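# Run the press cell: finish the order and sort parts

## Task

Act as the press cell operator and assume nothing about what the previous shift left behind. Complete the work order, and place the good part in the good tray. Any end plate whose bearing sits too high and can still be pressed home goes in the rework tray. Every other faulty join goes in the scrap tray. At the end the machine and the gauge must both be idle, with no alarm standing, the guard shut and nothing inside the guard.

## Robot and tools

Setup: two six-joint arms, left_arm and right_arm, each with a two-finger gripper. The left_arm fingers can fold. Only a grip near the fingertips (the outer quarter of each pad) is firm. Nearer the palm a narrow part may slip, and a fingertip pushed into a surface folds quietly. The right_arm fingers are rigid. The work order is in the reference images, which show_instructions displays (no arguments).

Frame: all positions are in one scene frame, in metres. The origin is at table-top height, midway between the nominal arm bases. +z is up, +x points out over the table, and left_arm sits on the +y side. Printed hand poses can be off by a few centimetres. end_effector_position is the point between the closed pads. The press opens toward +x and its column is at -x.

execute_actions(actions, cameras) runs one action. Its keys are rows, steps, until, and optionally machine and/or gauge.
- rows: up to 15 rows, one per 1/30 s step. Each row has 18 numbers in [-1, 1]. The first 9 are for left_arm: six joint values (waist, shoulder, elbow, forearm roll, wrist pitch, wrist roll), then gripper position, force_limit, speed. The last 9 are the same for right_arm.
- Joint values are offsets, not poses. They count from the Joint targets at the start of the call. Scale: 1.0 = 1.553 rad for waist and shoulder, 2.33 for elbow, 2.913 for the three wrist joints. Sending the same offset again moves the joint further. Elbow range is ±2.792 rad; the other joints allow ±6.283. A request more than 0.010 rad beyond a range is refused. A limited joint is clipped and reported as "joint sent to its limit".
- Gripper values are absolute commands.
  - position: +1 is fully open (140 mm), about -0.8 brings the pads together, and -1 closes until blocked.
  - force_limit: -1 is about 14 N, 0 about 40 N, +1 about 58 N.
  - speed: -1 is about 30 mm/s, +1 about 250 mm/s. A faster close grips harder.
  - To leave a gripper unchanged, repeat the last values you sent, because 0 is itself a command.
- steps: 1 to 450, default 15. After the last row, each arm keeps heading for that row's target.
- until: ends the action early, for example {"machine":{"state":"idle"}} or {"all":{"status":"ended"}}. Numbers need a comparison, e.g. [">",3]. It reads only the devices, not the arms.
- An empty actions list just returns the state and images.

move(target, speed, blend, stop_force, zero, blocking, cameras) drives every joint along a path.
- target: one 18-number row, or a list of up to 15 rows. Joint values are offsets from the current Joint targets, and every row in a list counts from those same targets.
- speed: rad/s for the joint with farthest to go, 0.01 to 3.92, default 0.5.
- blend: radians of corner rounding in a list.
- stop_force: 10 to 80 N. It ends an arm's path on contact, estimated from joint torque. Use a slow speed with it, and leave it out when backing away from a contact.
- blocking=false returns early and cannot be combined with stop_force.
- The result adds a "move:" line with the outcome: done, off_target, held, fault and so on.
- Paths neither avoid obstacles nor avoid the other arm.

Other tools:
- wait(seconds 0–10) lets time pass.
- stop brakes a running move.
- zoom_image(camera, region [x0,y0,x1,y1], at most 504 px square) enlarges part of the latest image. Cameras are cam_high, cam_low, cam_nest, cam_left_wrist and cam_right_wrist, each 672x504.
- finished_scene(scene) ends the scene and cannot be undone.

Gripping: close with position -1 and confirm object_status = 2. The other codes are 0 moving, 1 blocked while opening, 3 reached target or pads met. position_measured is in counts: 3 is open, 230 is pads together. To grip harder, raise force_limit and then nudge position (e.g. -1 to -0.98).

Reading the results:
- Joint positions, velocities and targets are listed per arm, in joint order.
- Joint torques, external torques and Flange force are estimates.
- "joint command not followed" means the clearance check between the arms changed or held back commands.
- MOTOR HOT warns of overheating. A stretched arm or a held load heats motors and can lead to a 30–60 s stop.

Machine, the servo press, commanded as {"machine":{...}} or a list of up to 8 such objects:
- guard shut/open and clamp clamp/open.
- page setup/readings/curve.
- To write a register, send register, value (-12000 to 12000) and write:true together in one object.
- Keys: cycle_start, feed_hold, reset, home, touch, tare, stop.
- Heights are mm above the nest plane, forces are in N.

Pressing a plate:
1. Place the plate in the nest with its bore up and clamp it.
2. Stand the bearing on the bore, then stand the loose sleeve on the bearing, centred to about 1 mm and square.
3. Shut the guard and run cycle_start.
- A stroke needs a stored program number in program, no alarm, and a clamped piece.
- Check program, ram_zero, seat_force, force_max, the windows and cell_zero against the work order. Do not trust what the last shift left.
- touch measures the height of whatever stands highest; tare zeroes the load cell.
- Afterwards, readings shows join_f, peak_f, end_z and ok. The ok lamp needs join_f within join_lo..join_hi and end_z within end_lo..end_hi.

Machine result fields: state (idle, running, held, done, alarm, busy), guard_state, clamp_state, entry (the answer to the last key or entry), and alarm.
- Alarm codes: axis_overload 102, cell_fault 108, door_opened 109, clamp_lost 110, force_limit 141, no_force 142, axis_blocked 143.
- reset clears an alarm, and home then raises the ram.
- A cabinet fault, which refuses ram moves, comes from a blocked or forced guard or from a gripper holding anything over the nest.
- A ram blocked at rapid speed is a crash that reset does not undo.

Gauge, commanded as {"gauge":{"measure":true}} or stop: it reads one round piece lying flat and still within 40 mm of the plate centre. Keep the robot and other parts clear until readings increases, about 12 s later. no_1..no_5 give mm values for the drawing's requirements. Use them to decide good, rework or scrap.

Avoid:
- Dropping parts, releasing them while they move, or knocking anything off the table.
- Contact or pinches between the two arms.
- Hard pushes, which cause a fault at 144 N or at a joint torque limit (elbow 148 N m, wrist joints 41.8 N m).
- Heavy parts held off-centre.
- Leaving anything in the guard, or leaving an alarm standing.

Each tool is called as name(argument=value, ...) on one line, values as JSON.

Reference images:

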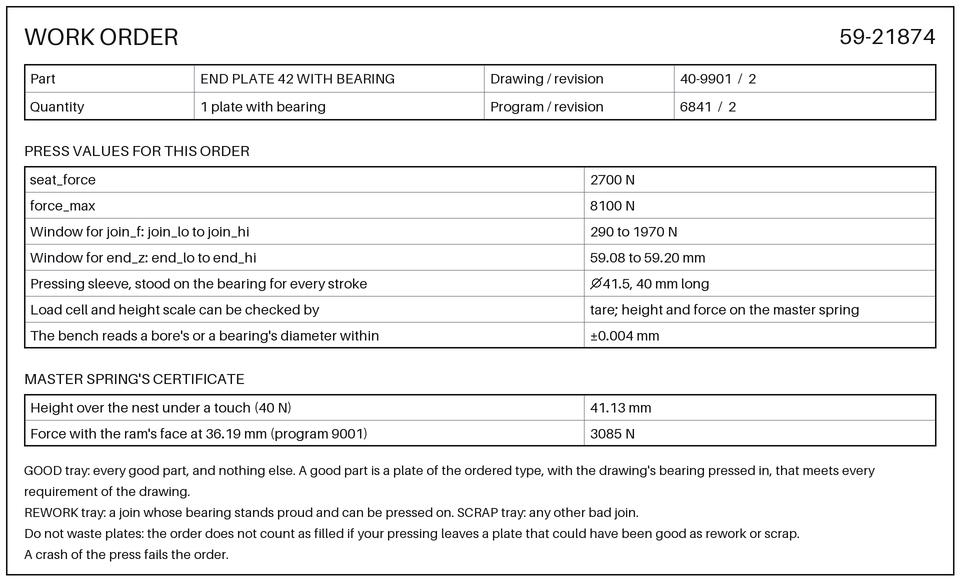

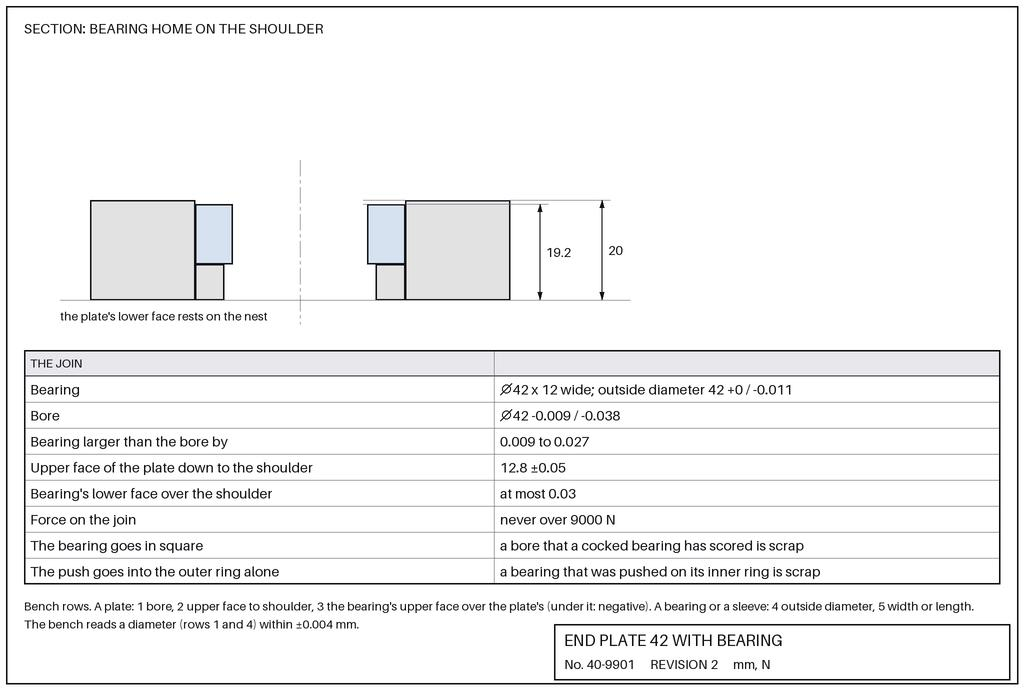

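## Session

execute_actions(actions=[])

Scene clock: 0.00 s.
left_arm: end_effector_position=(+0.5858, +0.6214, +0.1187) position_measured=3 object_status=3 end_effector_quat_wxyz=(-0.274, +0.398, +0.820, +0.306) | right_arm: end_effector_position=(+0.2767, -0.0292, +0.3760) position_measured=3 object_status=3 end_effector_quat_wxyz=(+0.027, -0.203, +0.979, -0.007)
Joint positions: left_arm=[-0.592 0.477 1.944 0.51 1.45 -1.515] | right_arm=[1.122 0.101 1.681 -0.053 1.337 -0.878]
Joint velocities: within noise
Joint torques (N m): no reading
External joint torques (N m): no reading
Flange force (N): no reading
Joint targets: left_arm=[-0.592 0.477 1.944 0.510 1.450 -1.515] | right_arm=[1.122 0.101 1.681 -0.053 1.337 -0.878]
Tool commands: left_gripper/position=+1.0 left_gripper/force_limit=+1.0 left_gripper/speed=+1.0 right_gripper/position=+1.0 right_gripper/force_limit=+1.0 right_gripper/speed=+1.0
machine.setup: program=+6841 ram_zero=+156.398 seat_force=+250 force_max=+8100 join_lo=+290 join_hi=+1970 end_lo=+59.080 end_hi=+59.200 cell_gain=+2.177 cell_zero=+30 program_revision=+2 program_top=+59.200 stored1_number=+1770 stored1_revision=+3 stored2_number=+6410 stored2_revision=+5 stored3_number=+9001 stored3_revision=+1 stored4_number=+6841 stored4_revision=+2 stored5_number=+8052 stored5_revision=+4
machine: state=done guard_state=shut clamp_state=clamped guard_answer=taken clamp_answer=taken page=setup entry=no_entry entries=0 alarm=no_alarm queue=idle queue_left=0
gauge: message=nothing_yet readings=0 no_1=0.000 no_2=0.000 no_3=0.000 no_4=0.000 no_5=0.000

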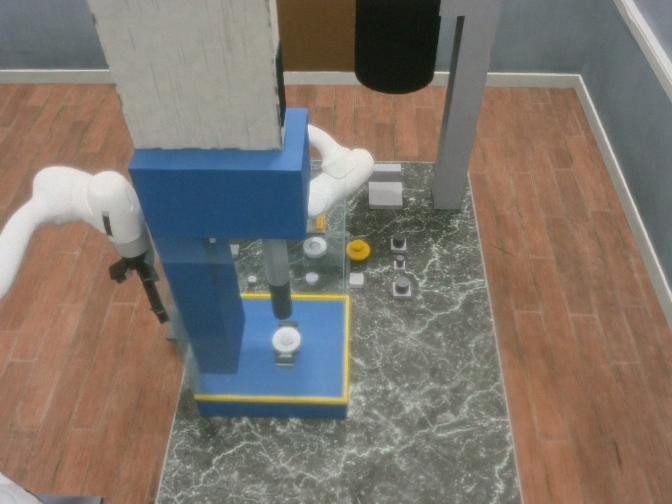

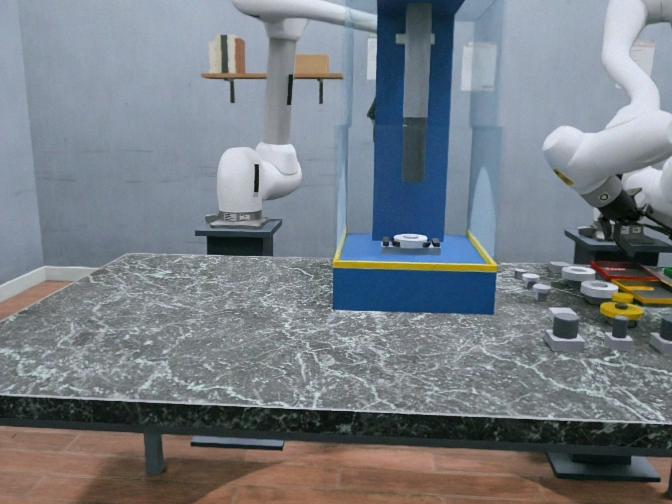

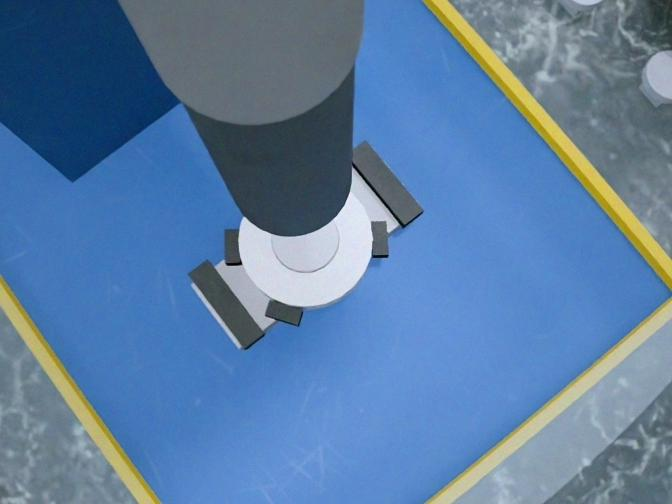

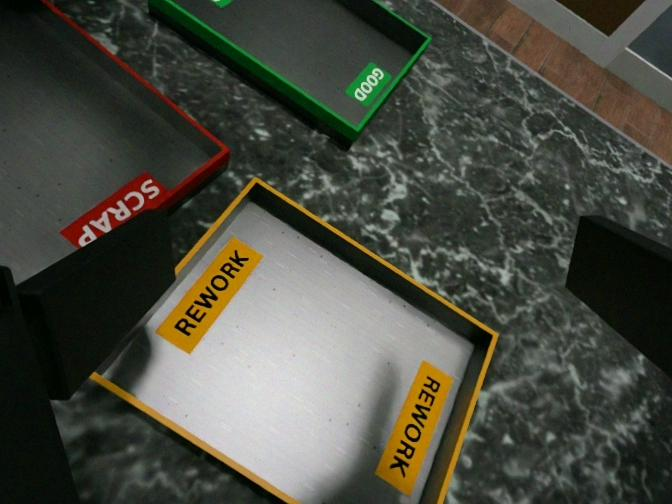

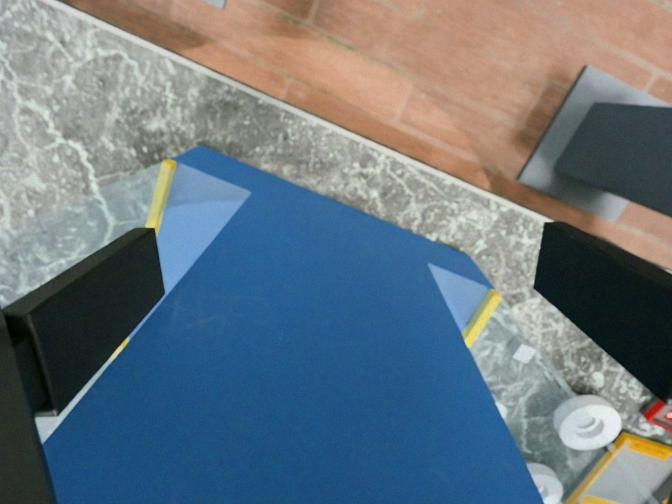

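zoom_image(camera="cam_high", region=[210, 150, 450, 330])

zoom_image(camera="cam_low", region=[480, 230, 672, 374])

zoom_image(camera="cam_nest", region=[160, 120, 460, 360])

execute_actions(actions=[{"machine":{"page":"readings"},"steps":1}], cameras=[])

execute_actions(actions=[{"machine":{"page":"curve"},"steps":1}], cameras=[])

Scaled by 2.100 from the camera's 672x504 image, which has a finer 960x720 frame.

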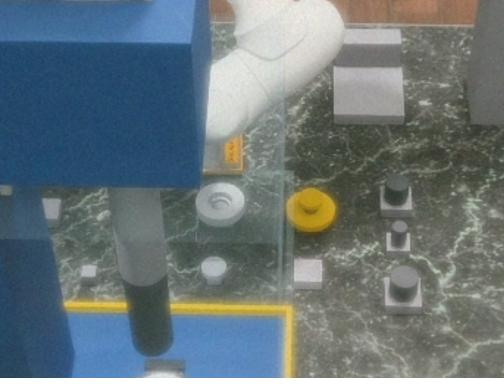

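Scaled by 2.625 from the camera's 672x504 image, which has a finer 960x720 frame.

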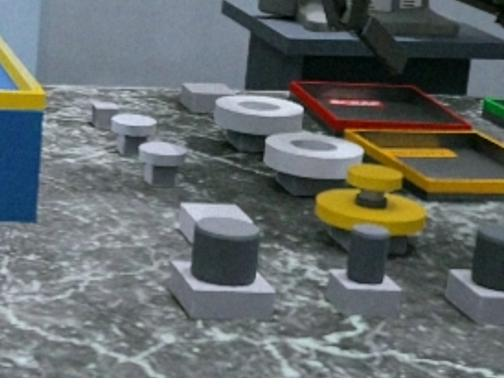

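Scaled by 1.680 from the camera's 672x504 image, which has a finer 960x720 frame.

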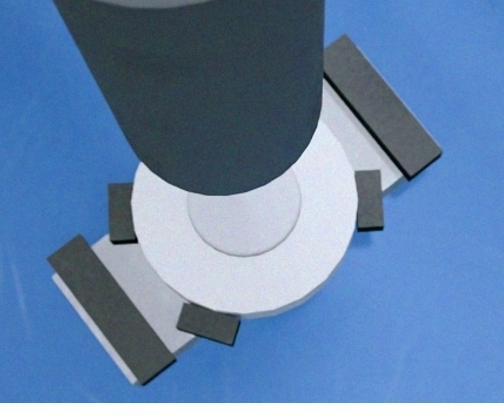

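Scene clock: 6.50 s.
left_arm: end_effector_position=(+0.5858, +0.6214, +0.1187) position_measured=3 object_status=3 end_effector_quat_wxyz=(-0.274, +0.398, +0.820, +0.306) | right_arm: end_effector_position=(+0.2767, -0.0292, +0.3760) position_measured=3 object_status=3 end_effector_quat_wxyz=(+0.027, -0.203, +0.979, -0.007)
Joint positions: left_arm=[-0.592 0.477 1.944 0.51 1.45 -1.515] | right_arm=[1.122 0.101 1.681 -0.053 1.337 -0.878]
Joint velocities: within noise
Joint torques (N m): left_arm=[0.14 -70.49 -29.66 3.47 1.93 -0.07] | right_arm=[-1.35 -49.13 -38.9 3.56 -0.1 0.49]
External joint torques (N m): left_arm=[-0.13 -6.26 1.5 -0.06 -0.03 0.09] | right_arm=[1.35 -1.76 -1.58 0.49 0.07 -0.49]
Flange force (N): left_arm=[12.4 -2.6 0.5] | right_arm=[0.7 1.0 -3.1]
Joint targets: left_arm=[-0.592 0.477 1.944 0.510 1.450 -1.515] | right_arm=[1.122 0.101 1.681 -0.053 1.337 -0.878]
Tool commands: left_gripper/position=+1.0 left_gripper/force_limit=+1.0 left_gripper/speed=+1.0 right_gripper/position=+1.0 right_gripper/force_limit=+1.0 right_gripper/speed=+1.0
machine.readings: force=+0 touch_z=+0.000 join_f=+0 peak_f=+532 end_z=+65.042 ok=+0 pos_z=+163.602 cycles=+1
machine: state=done guard_state=shut clamp_state=clamped guard_answer=taken clamp_answer=taken page=readings entry=no_entry entries=0 alarm=no_alarm queue=done queue_left=0
gauge: message=nothing_yet readings=0 no_1=0.000 no_2=0.000 no_3=0.000 no_4=0.000 no_5=0.000
No camera images: "cameras" was empty.

Scene clock: 6.73 s.
left_arm: end_effector_position=(+0.5858, +0.6214, +0.1187) position_measured=3 object_status=3 end_effector_quat_wxyz=(-0.274, +0.398, +0.820, +0.306) | right_arm: end_effector_position=(+0.2767, -0.0292, +0.3760) position_measured=3 object_status=3 end_effector_quat_wxyz=(+0.027, -0.203, +0.979, -0.007)
Joint positions: left_arm=[-0.592 0.477 1.944 0.51 1.45 -1.515] | right_arm=[1.122 0.101 1.681 -0.053 1.337 -0.878]
Joint velocities: within noise
Joint torques (N m): left_arm=[0.3 -70.53 -29.78 3.5 1.89 -0.11] | right_arm=[-1.17 -49.22 -38.98 3.55 -0.11 0.46]
External joint torques (N m): left_arm=[-0.28 -6.33 1.64 -0.09 0.02 0.13] | right_arm=[1.17 -1.7 -1.58 0.51 0.08 -0.46]
Flange force (N): left_arm=[12.7 -2.9 0.4] | right_arm=[0.5 0.9 -3.1]
Joint targets: left_arm=[-0.592 0.477 1.944 0.510 1.450 -1.515] | right_arm=[1.122 0.101 1.681 -0.053 1.337 -0.878]
Tool commands: left_gripper/position=+1.0 left_gripper/force_limit=+1.0 left_gripper/speed=+1.0 right_gripper/position=+1.0 right_gripper/force_limit=+1.0 right_gripper/speed=+1.0
machine.curve: curve1_z=+71.200 curve1_f=+13 curve2_z=+69.486 curve2_f=+74 curve3_z=+67.771 curve3_f=+258 curve4_z=+66.057 curve4_f=+412 curve5_z=+64.343 curve5_f=+0 curve6_z=+62.629 curve6_f=+0 curve7_z=+60.914 curve7_f=+0 curve8_z=+59.200 curve8_f=+0
machine: state=done guard_state=shut clamp_state=clamped guard_answer=taken clamp_answer=taken page=curve entry=no_entry entries=0 alarm=no_alarm queue=done queue_left=0
gauge: message=nothing_yet readings=0 no_1=0.000 no_2=0.000 no_3=0.000 no_4=0.000 no_5=0.000
No camera images: "cameras" was empty.

move(target=[0,-0.3071,-0.0618,-0.1751,-0.0372,0,1,1,1,0.386,0,0,0,0,0,1,1,1])

Scene clock: 41.60 s.
left_arm: end_effector_position=(+0.5636, +0.4425, +0.3686) position_measured=3 object_status=3 end_effector_quat_wxyz=(+0.000, +0.316, +0.949, +0.000) | right_arm: end_effector_position=(-0.0834, +0.0267, +0.3760) position_measured=3 object_status=3 end_effector_quat_wxyz=(+0.028, -0.483, +0.875, +0.001)
Joint positions: left_arm=[-0.592 0 1.8 0 1.342 -1.515] | right_arm=[1.722 0.101 1.681 -0.053 1.337 -0.878]
Joint velocities: within noise
Joint torques (N m): left_arm=[0.25 -37.12 -42.54 4.56 -0.07 -0.14] | right_arm=[-2.08 -49.12 -38.87 3.58 -0.11 0.48]
External joint torques (N m): left_arm=[-0.35 -4.25 0.75 -0.26 0.09 0.14] | right_arm=[2 -1.61 -1.56 0.46 0.08 -0.48]
Flange force (N): left_arm=[8.0 -1.4 -0.7] | right_arm=[1.2 2.0 -3.1]
Joint targets: left_arm=[-0.592 -0.001 1.800 0.000 1.342 -1.515] | right_arm=[1.722 0.101 1.681 -0.053 1.337 -0.878]
machine.curve: curve1_z=+71.200 curve1_f=+13 curve2_z=+69.486 curve2_f=+74 curve3_z=+67.771 curve3_f=+258 curve4_z=+66.057 curve4_f=+412 curve5_z=+64.343 curve5_f=+0 curve6_z=+62.629 curve6_f=+0 curve7_z=+60.914 curve7_f=+0 curve8_z=+59.200 curve8_f=+0
machine: state=done guard_state=shut clamp_state=clamped guard_answer=taken clamp_answer=taken page=curve entry=no_entry entries=0 alarm=no_alarm queue=done queue_left=0
gauge: message=nothing_yet readings=0 no_1=0.000 no_2=0.000 no_3=0.000 no_4=0.000 no_5=0.000
move: done

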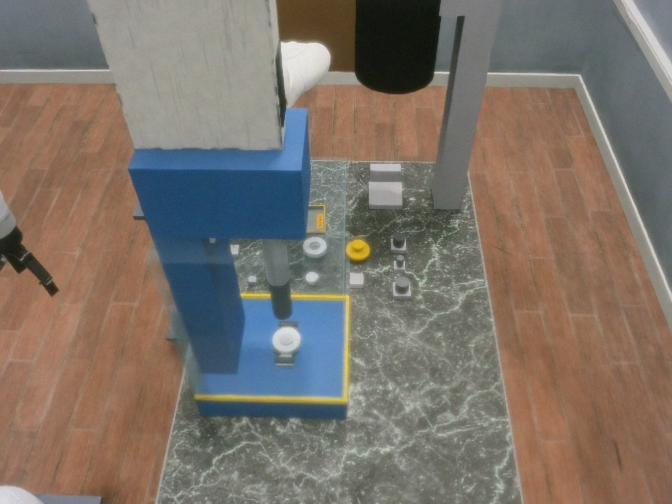

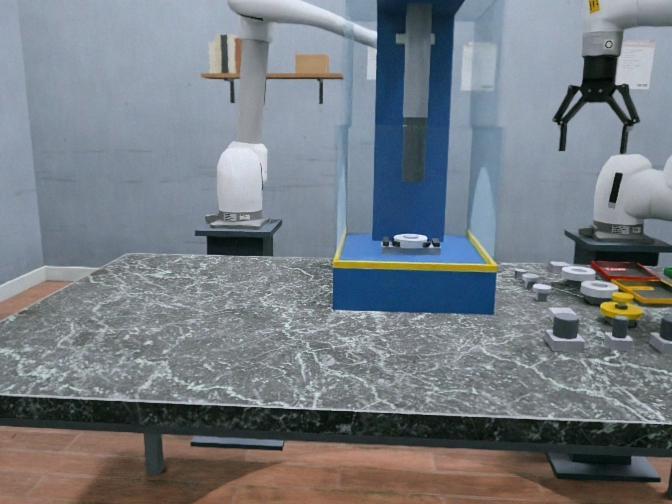

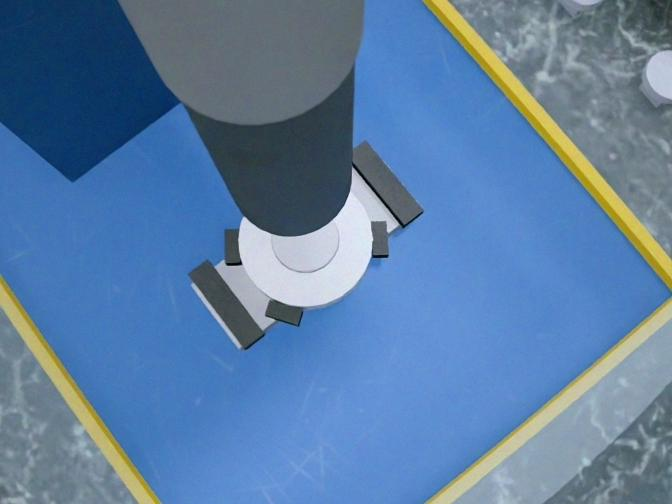

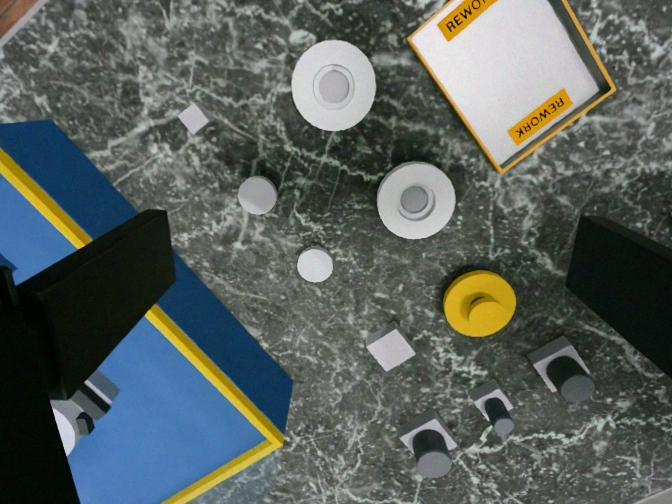

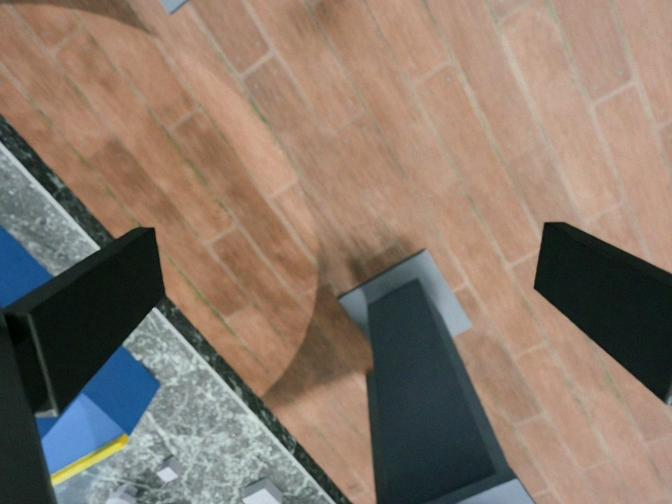

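move(target=[0.0966,-0.1003,0.0609,0,0.0046,0.0515,1,1,1,0,0,0,0,0,0,1,1,1], cameras=["cam_left_wrist","cam_high"])

Scene clock: 63.57 s.
left_arm: end_effector_position=(+0.5137, +0.5561, +0.3687) position_measured=3 object_status=3 end_effector_quat_wxyz=(+0.000, +0.316, +0.949, +0.000) | right_arm: end_effector_position=(-0.0835, +0.0266, +0.3760) position_measured=3 object_status=3 end_effector_quat_wxyz=(+0.028, -0.483, +0.875, +0.001)
Joint positions: left_arm=[-0.442 -0.156 1.942 0 1.355 -1.365] | right_arm=[1.722 0.101 1.681 -0.053 1.337 -0.878]
Joint velocities: within noise
Joint torques (N m): left_arm=[-0.22 -22.96 -42.16 4.27 0.01 -0.07] | right_arm=[-1.04 -49.44 -38.74 3.52 -0.09 0.54]
External joint torques (N m): left_arm=[0.09 -1.87 0.52 0.02 0.02 0.07] | right_arm=[1.03 -1.45 -1.84 0.54 0.06 -0.54]
Flange force (N): left_arm=[3.8 -0.7 0.1] | right_arm=[-0.4 1.2 -3.4]
Joint targets: left_arm=[-0.441 -0.156 1.942 0.000 1.355 -1.365] | right_arm=[1.722 0.101 1.681 -0.053 1.337 -0.878]
machine.curve: curve1_z=+71.200 curve1_f=+13 curve2_z=+69.486 curve2_f=+74 curve3_z=+67.771 curve3_f=+258 curve4_z=+66.057 curve4_f=+412 curve5_z=+64.343 curve5_f=+0 curve6_z=+62.629 curve6_f=+0 curve7_z=+60.914 curve7_f=+0 curve8_z=+59.200 curve8_f=+0
machine: state=done guard_state=shut clamp_state=clamped guard_answer=taken clamp_answer=taken page=curve entry=no_entry entries=0 alarm=no_alarm queue=done queue_left=0
gauge: message=nothing_yet readings=0 no_1=0.000 no_2=0.000 no_3=0.000 no_4=0.000 no_5=0.000
move: done
Images, in order (width x height): cam_high 672x504, cam_left_wrist 672x504.

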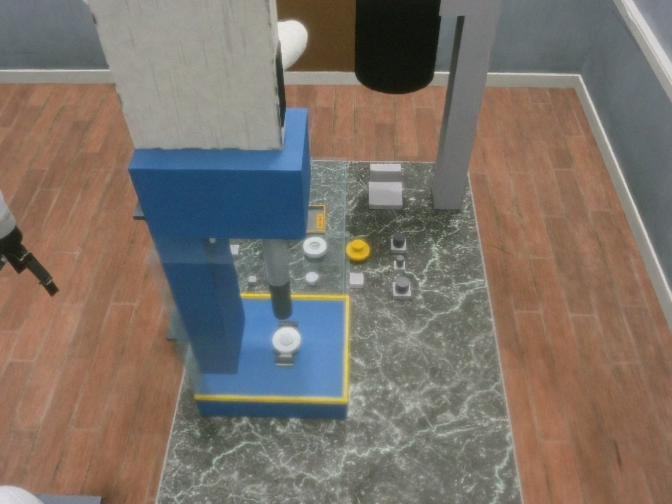

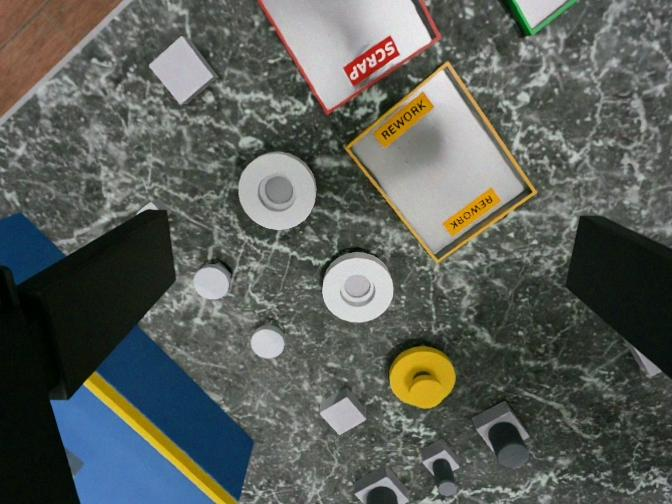

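move(target=[0.2189,0.0545,-0.0562,0,0.0159,-0.1054,1,1,1,0,0,0,0,0,0,1,1,1], cameras=["cam_left_wrist","cam_high","cam_low"])

Scene clock: 98.57 s.
left_arm: end_effector_position=(+0.5995, +0.7005, +0.4001) position_measured=3 object_status=3 end_effector_quat_wxyz=(+0.000, -0.002, +1.000, +0.000) | right_arm: end_effector_position=(-0.0835, +0.0266, +0.3760) position_measured=3 object_status=3 end_effector_quat_wxyz=(+0.028, -0.483, +0.875, +0.001)
Joint positions: left_arm=[-0.102 -0.072 1.811 0 1.402 -1.672] | right_arm=[1.722 0.101 1.681 -0.053 1.337 -0.878]
Joint velocities: within noise
Joint torques (N m): left_arm=[1.85 -30.67 -42.99 4.29 -0.01 -0.17] | right_arm=[-1.29 -49.04 -38.65 3.57 -0.11 0.5]
External joint torques (N m): left_arm=[-1.95 -3.75 1 0.02 0.05 0.17] | right_arm=[1.32 -1.71 -1.76 0.47 0.08 -0.5]
Flange force (N): left_arm=[8.0 -3.2 0.4] | right_arm=[0.4 1.2 -3.4]
Joint targets: left_arm=[-0.101 -0.072 1.811 0.000 1.402 -1.672] | right_arm=[1.722 0.101 1.681 -0.053 1.337 -0.878]
machine.curve: curve1_z=+71.200 curve1_f=+13 curve2_z=+69.486 curve2_f=+74 curve3_z=+67.771 curve3_f=+258 curve4_z=+66.057 curve4_f=+412 curve5_z=+64.343 curve5_f=+0 curve6_z=+62.629 curve6_f=+0 curve7_z=+60.914 curve7_f=+0 curve8_z=+59.200 curve8_f=+0
machine: state=done guard_state=shut clamp_state=clamped guard_answer=taken clamp_answer=taken page=curve entry=no_entry entries=0 alarm=no_alarm queue=done queue_left=0
gauge: message=nothing_yet readings=0 no_1=0.000 no_2=0.000 no_3=0.000 no_4=0.000 no_5=0.000
move: done
Images, in order (width x height): cam_high 672x504, cam_low 672x504, cam_left_wrist 672x504.

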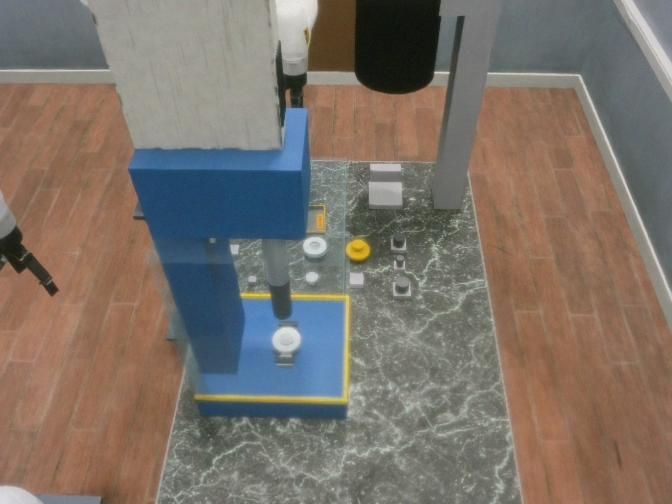

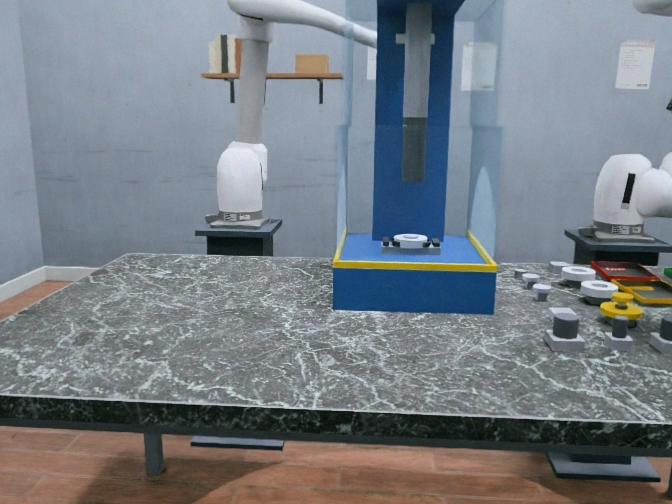

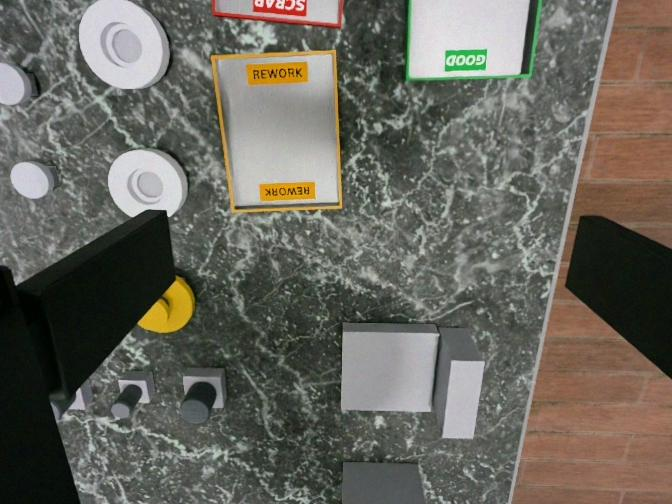

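move(target=[0,-0.1932,0,0,-0.138,0,1,1,1,0,0,0,0,0,0,1,1,1], cameras=["cam_left_wrist"])

Scene clock: 123.07 s.
left_arm: end_effector_position=(+0.6362, +0.6969, +0.6052) position_measured=3 object_status=3 end_effector_quat_wxyz=(+0.342, -0.002, +0.939, -0.034) | right_arm: end_effector_position=(-0.0835, +0.0266, +0.3760) position_measured=3 object_status=3 end_effector_quat_wxyz=(+0.028, -0.483, +0.875, +0.001)
Joint positions: left_arm=[-0.101 -0.372 1.811 0 1 -1.672] | right_arm=[1.722 0.101 1.681 -0.053 1.337 -0.878]
Joint velocities: within noise
Joint torques (N m): left_arm=[0.1 -4.91 -44.9 4.28 -1.81 -0.1] | right_arm=[-1.08 -49.2 -39.19 3.6 -0.11 0.5]
External joint torques (N m): left_arm=[-0.15 -0.79 0.63 0.08 0.05 0.1] | right_arm=[1.11 -1.65 -1.19 0.44 0.08 -0.5]
Flange force (N): left_arm=[2.4 -0.2 -0.3] | right_arm=[0.9 0.4 -2.6]
Joint targets: left_arm=[-0.101 -0.372 1.811 0.000 1.000 -1.672] | right_arm=[1.722 0.101 1.681 -0.053 1.337 -0.878]
machine.curve: curve1_z=+71.200 curve1_f=+13 curve2_z=+69.486 curve2_f=+74 curve3_z=+67.771 curve3_f=+258 curve4_z=+66.057 curve4_f=+412 curve5_z=+64.343 curve5_f=+0 curve6_z=+62.629 curve6_f=+0 curve7_z=+60.914 curve7_f=+0 curve8_z=+59.200 curve8_f=+0
machine: state=done guard_state=shut clamp_state=clamped guard_answer=taken clamp_answer=taken page=curve entry=no_entry entries=0 alarm=no_alarm queue=done queue_left=0
gauge: message=nothing_yet readings=0 no_1=0.000 no_2=0.000 no_3=0.000 no_4=0.000 no_5=0.000
move: done
Images, in order (width x height): cam_left_wrist 672x504.

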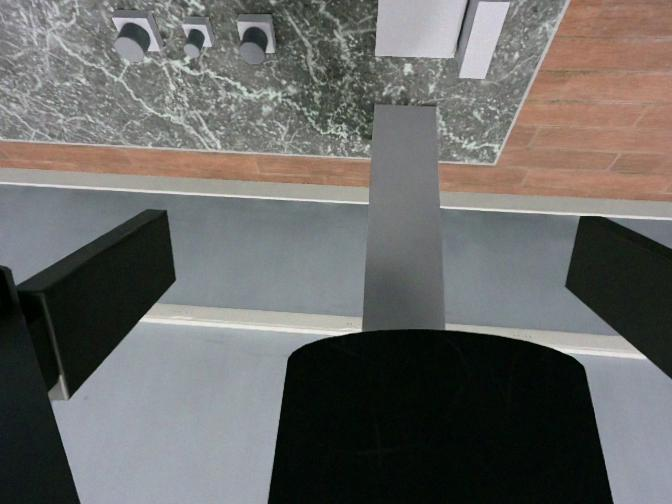

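move(target=[-0.2408,0.365,0.0424,0,0.0127,-0.1284,1,1,1,0,0,0,0,0,0,1,1,1], cameras=["cam_left_wrist","cam_low"])

execute_actions(actions=[{"machine":[{"page":"setup","guard":"open"},{"clamp":"open"}],"steps":180}], cameras=["cam_high","cam_low","cam_nest"])

Scene clock: 158.90 s.
left_arm: end_effector_position=(+0.6431, +0.4731, +0.1992) position_measured=3 object_status=3 end_effector_quat_wxyz=(+0.000, -0.002, +1.000, +0.000) | right_arm: end_effector_position=(-0.0835, +0.0266, +0.3760) position_measured=3 object_status=3 end_effector_quat_wxyz=(+0.028, -0.483, +0.875, +0.001)
Joint positions: left_arm=[-0.475 0.195 1.91 0 1.037 -2.046] | right_arm=[1.722 0.101 1.681 -0.053 1.337 -0.878]
Joint velocities: within noise
Joint torques (N m): left_arm=[0.17 -51.88 -37.76 3.79 0.03 -0.06] | right_arm=[-1.41 -48.66 -38.99 3.59 -0.07 0.53]
External joint torques (N m): left_arm=[-0.22 -5.52 0.71 0 -0.01 0.06] | right_arm=[1.44 -2.47 -1.74 0.49 0.04 -0.53]
Flange force (N): left_arm=[8.7 3.6 -4.1] | right_arm=[1.4 0.5 -3.6]
Joint targets: left_arm=[-0.476 0.195 1.910 0.000 1.037 -2.046] | right_arm=[1.722 0.101 1.681 -0.053 1.337 -0.878]
machine.curve: curve1_z=+71.200 curve1_f=+13 curve2_z=+69.486 curve2_f=+74 curve3_z=+67.771 curve3_f=+258 curve4_z=+66.057 curve4_f=+412 curve5_z=+64.343 curve5_f=+0 curve6_z=+62.629 curve6_f=+0 curve7_z=+60.914 curve7_f=+0 curve8_z=+59.200 curve8_f=+0
machine: state=done guard_state=shut clamp_state=clamped guard_answer=taken clamp_answer=taken page=curve entry=no_entry entries=0 alarm=no_alarm queue=done queue_left=0
gauge: message=nothing_yet readings=0 no_1=0.000 no_2=0.000 no_3=0.000 no_4=0.000 no_5=0.000
move: done
Images, in order (width x height): cam_low 672x504, cam_left_wrist 672x504.

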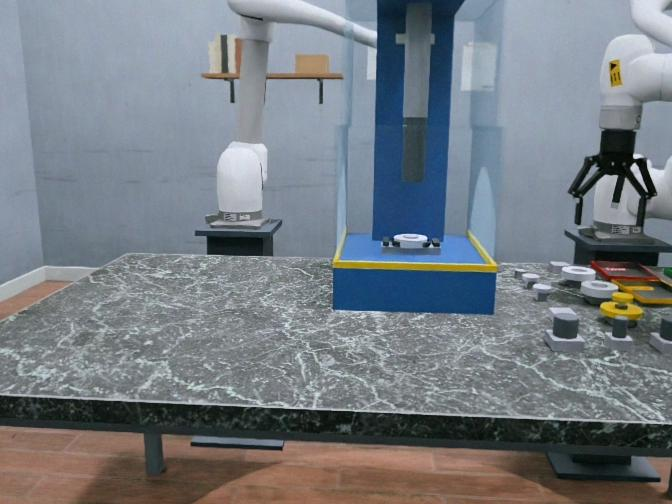

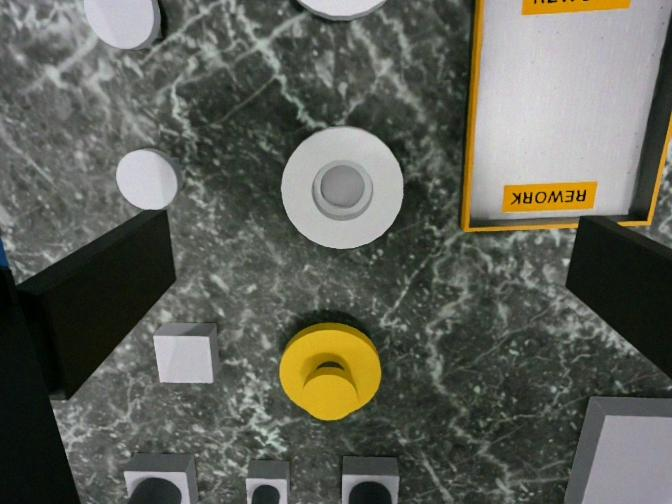

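Scene clock: 165.10 s.
left_arm: end_effector_position=(+0.6430, +0.4730, +0.1991) position_measured=3 object_status=3 end_effector_quat_wxyz=(+0.000, -0.002, +1.000, +0.000) | right_arm: end_effector_position=(-0.0835, +0.0266, +0.3760) position_measured=3 object_status=3 end_effector_quat_wxyz=(+0.028, -0.483, +0.875, +0.001)
Joint positions: left_arm=[-0.476 0.195 1.91 0 1.037 -2.046] | right_arm=[1.722 0.101 1.681 -0.053 1.337 -0.878]
Joint velocities: within noise
Joint torques (N m): left_arm=[0.58 -52.29 -37.6 3.8 -0.08 -0.09] | right_arm=[-1.2 -49.81 -38.73 3.51 -0.05 0.53]
External joint torques (N m): left_arm=[-0.67 -4.58 0.86 -0.05 0.11 0.09] | right_arm=[1.23 -1.02 -1.71 0.54 0.02 -0.53]
Flange force (N): left_arm=[8.0 2.5 -3.3] | right_arm=[-0.5 1.8 -3.0]
Joint targets: left_arm=[-0.476 0.195 1.910 0.000 1.037 -2.046] | right_arm=[1.722 0.101 1.681 -0.053 1.337 -0.878]
Tool commands: left_gripper/position=+1.0 left_gripper/force_limit=+1.0 left_gripper/speed=+1.0 right_gripper/position=+1.0 right_gripper/force_limit=+1.0 right_gripper/speed=+1.0
machine.setup: program=+6841 ram_zero=+156.398 seat_force=+250 force_max=+8100 join_lo=+290 join_hi=+1970 end_lo=+59.080 end_hi=+59.200 cell_gain=+2.177 cell_zero=+30 program_revision=+2 program_top=+59.200 stored1_number=+1770 stored1_revision=+3 stored2_number=+6410 stored2_revision=+5 stored3_number=+9001 stored3_revision=+1 stored4_number=+6841 stored4_revision=+2 stored5_number=+8052 stored5_revision=+4
machine: state=idle guard_state=open clamp_state=open guard_answer=taken clamp_answer=taken page=setup entry=no_entry entries=0 alarm=no_alarm queue=done queue_left=0
gauge: message=nothing_yet readings=0 no_1=0.000 no_2=0.000 no_3=0.000 no_4=0.000 no_5=0.000
Images, in order (width x height): cam_high 672x504, cam_low 672x504, cam_nest 672x504.

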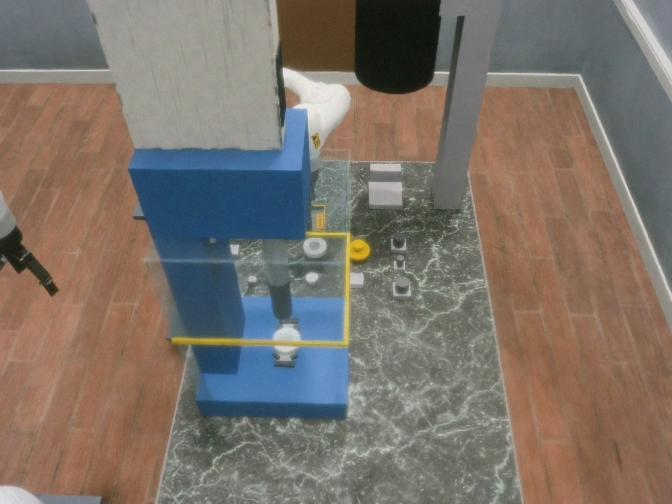

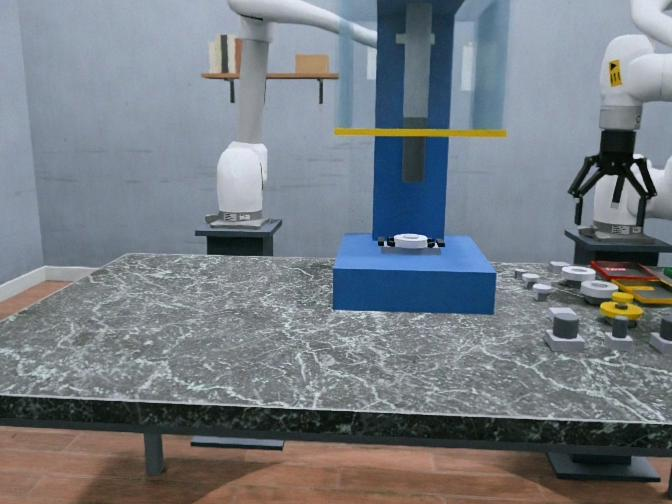

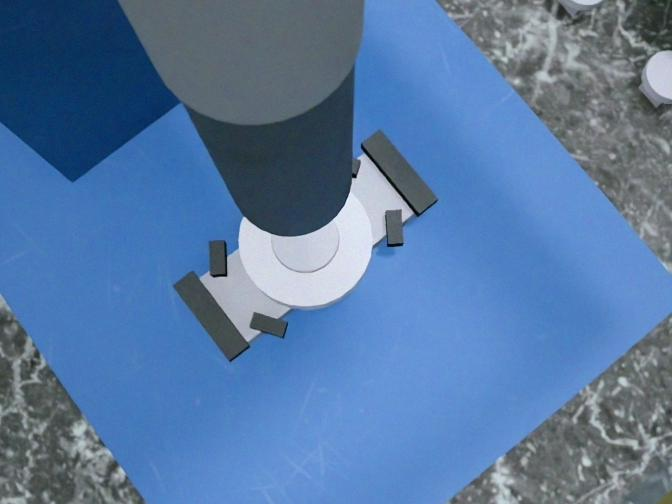

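move(target=[-0.0487,0.1090,0.0414,-0.5287,-0.0710,-0.1576,1,1,1,0,0,0,0,0,0,1,1,1], cameras=["cam_left_wrist","cam_low","cam_high","cam_nest"])

Scene clock: 203.70 s.
left_arm: end_effector_position=(+0.6322, +0.1393, +0.2200) position_measured=3 object_status=3 end_effector_quat_wxyz=(+0.353, +0.614, -0.611, +0.354) | right_arm: end_effector_position=(-0.0835, +0.0266, +0.3760) position_measured=3 object_status=3 end_effector_quat_wxyz=(+0.028, -0.483, +0.875, +0.001)
Joint positions: left_arm=[-0.551 0.365 2.006 -1.54 0.83 -2.505] | right_arm=[1.722 0.101 1.681 -0.053 1.337 -0.878]
Joint velocities: within noise
Joint torques (N m): left_arm=[0.08 -60.09 -29.4 -1.06 1.46 -0.1] | right_arm=[-1.5 -49.33 -38.73 3.56 -0.07 0.53]
External joint torques (N m): left_arm=[-0.14 -5.32 1.46 -0.28 -0.03 0.1] | right_arm=[1.51 -1.48 -1.8 0.49 0.04 -0.53]
Flange force (N): left_arm=[2.5 8.9 -6.2] | right_arm=[0.2 1.7 -3.3]
Joint targets: left_arm=[-0.551 0.365 2.006 -1.540 0.830 -2.505] | right_arm=[1.722 0.101 1.681 -0.053 1.337 -0.878]
machine.setup: program=+6841 ram_zero=+156.398 seat_force=+250 force_max=+8100 join_lo=+290 join_hi=+1970 end_lo=+59.080 end_hi=+59.200 cell_gain=+2.177 cell_zero=+30 program_revision=+2 program_top=+59.200 stored1_number=+1770 stored1_revision=+3 stored2_number=+6410 stored2_revision=+5 stored3_number=+9001 stored3_revision=+1 stored4_number=+6841 stored4_revision=+2 stored5_number=+8052 stored5_revision=+4
machine: state=idle guard_state=open clamp_state=open guard_answer=taken clamp_answer=taken page=setup entry=no_entry entries=0 alarm=no_alarm queue=done queue_left=0
gauge: message=nothing_yet readings=0 no_1=0.000 no_2=0.000 no_3=0.000 no_4=0.000 no_5=0.000
move: done
Images, in order (width x height): cam_high 672x504, cam_low 672x504, cam_nest 672x504, cam_left_wrist 672x504.

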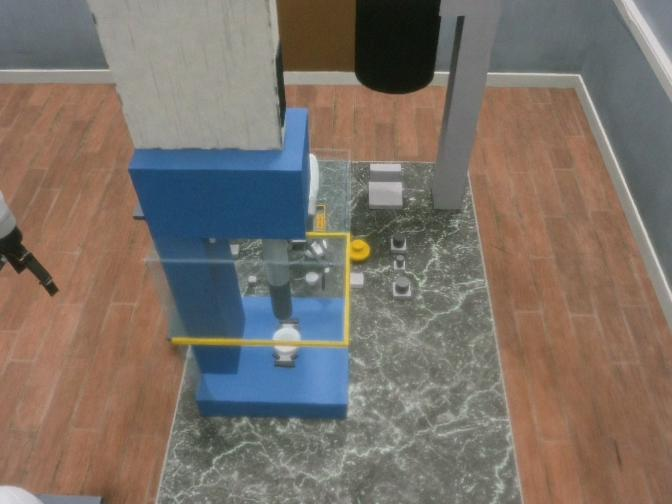

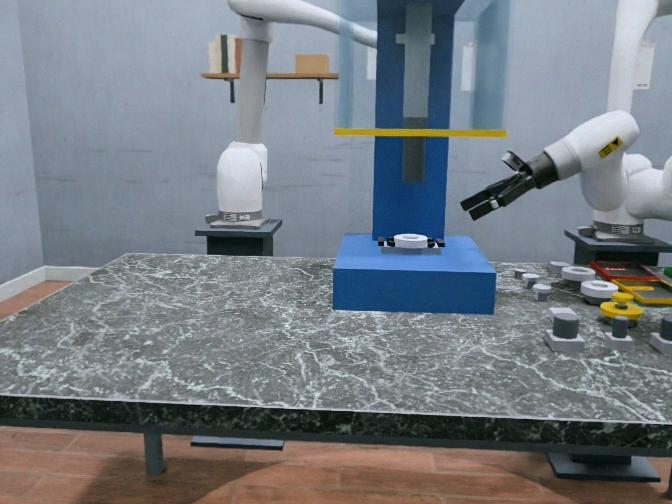

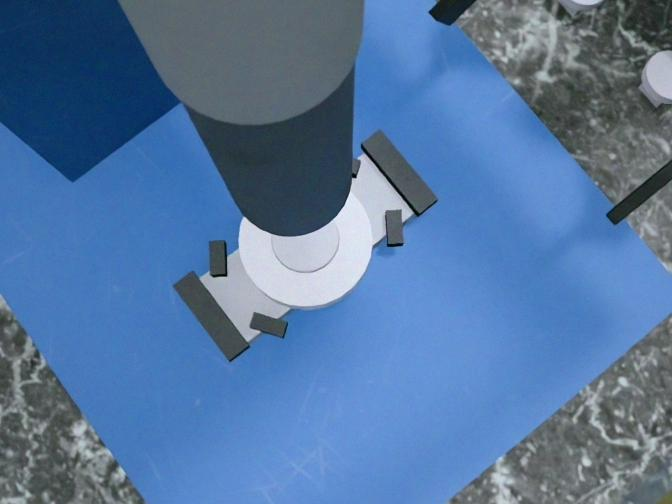

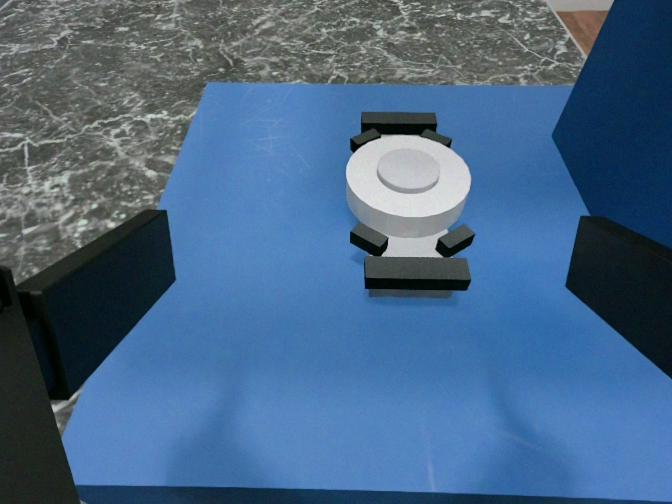

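move(target=[-0.0659,0.0316,0.0053,-0.0473,-0.0227,0.0308,1,1,1,0,0,0,0,0,0,1,1,1], cameras=["cam_left_wrist","cam_low"])

Scene clock: 220.23 s.
left_arm: end_effector_position=(+0.6020, +0.0840, +0.1854) position_measured=3 object_status=3 end_effector_quat_wxyz=(+0.353, +0.613, -0.611, +0.354) | right_arm: end_effector_position=(-0.0835, +0.0266, +0.3760) position_measured=3 object_status=3 end_effector_quat_wxyz=(+0.028, -0.483, +0.875, +0.001)
Joint positions: left_arm=[-0.653 0.414 2.018 -1.678 0.764 -2.415] | right_arm=[1.722 0.101 1.681 -0.053 1.337 -0.878]
Joint velocities: within noise
Joint torques (N m): left_arm=[0.56 -62.26 -27.52 -1.35 1.63 -0.14] | right_arm=[-1.2 -49.09 -38.66 3.64 -0.15 0.46]
External joint torques (N m): left_arm=[-0.52 -6.46 1.43 -0.21 -0.02 0.14] | right_arm=[1.21 -1.76 -1.77 0.4 0.13 -0.46]
Flange force (N): left_arm=[3.9 9.5 -8.1] | right_arm=[0.3 1.1 -3.5]
Joint targets: left_arm=[-0.654 0.414 2.018 -1.678 0.764 -2.415] | right_arm=[1.722 0.101 1.681 -0.053 1.337 -0.878]
machine.setup: program=+6841 ram_zero=+156.398 seat_force=+250 force_max=+8100 join_lo=+290 join_hi=+1970 end_lo=+59.080 end_hi=+59.200 cell_gain=+2.177 cell_zero=+30 program_revision=+2 program_top=+59.200 stored1_number=+1770 stored1_revision=+3 stored2_number=+6410 stored2_revision=+5 stored3_number=+9001 stored3_revision=+1 stored4_number=+6841 stored4_revision=+2 stored5_number=+8052 stored5_revision=+4
machine: state=idle guard_state=open clamp_state=open guard_answer=taken clamp_answer=taken page=setup entry=no_entry entries=0 alarm=no_alarm queue=done queue_left=0
gauge: message=nothing_yet readings=0 no_1=0.000 no_2=0.000 no_3=0.000 no_4=0.000 no_5=0.000
move: done
Images, in order (width x height): cam_low 672x504, cam_left_wrist 672x504.

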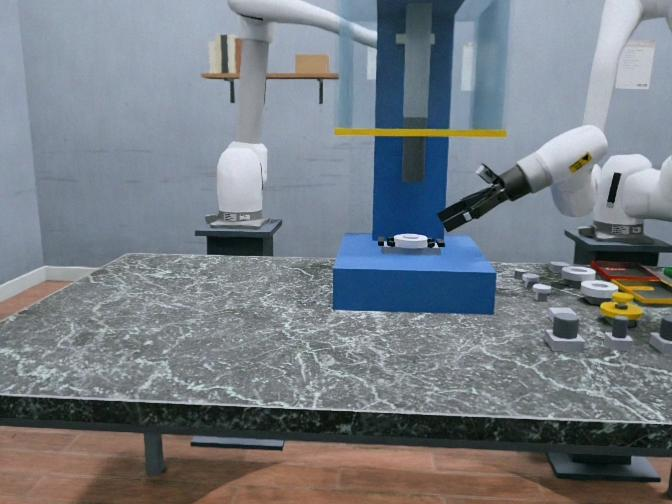

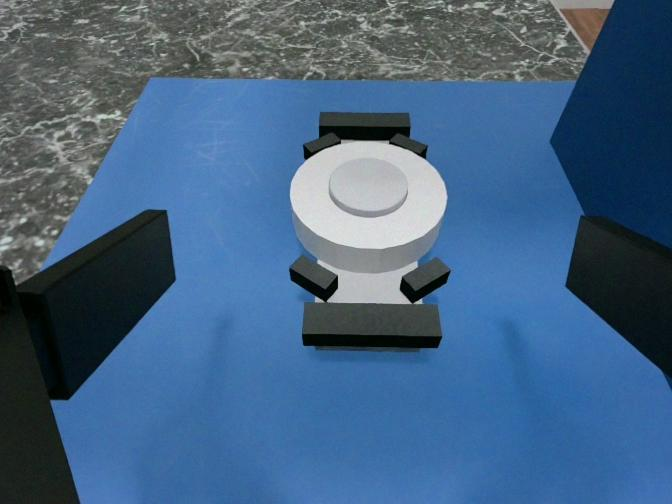

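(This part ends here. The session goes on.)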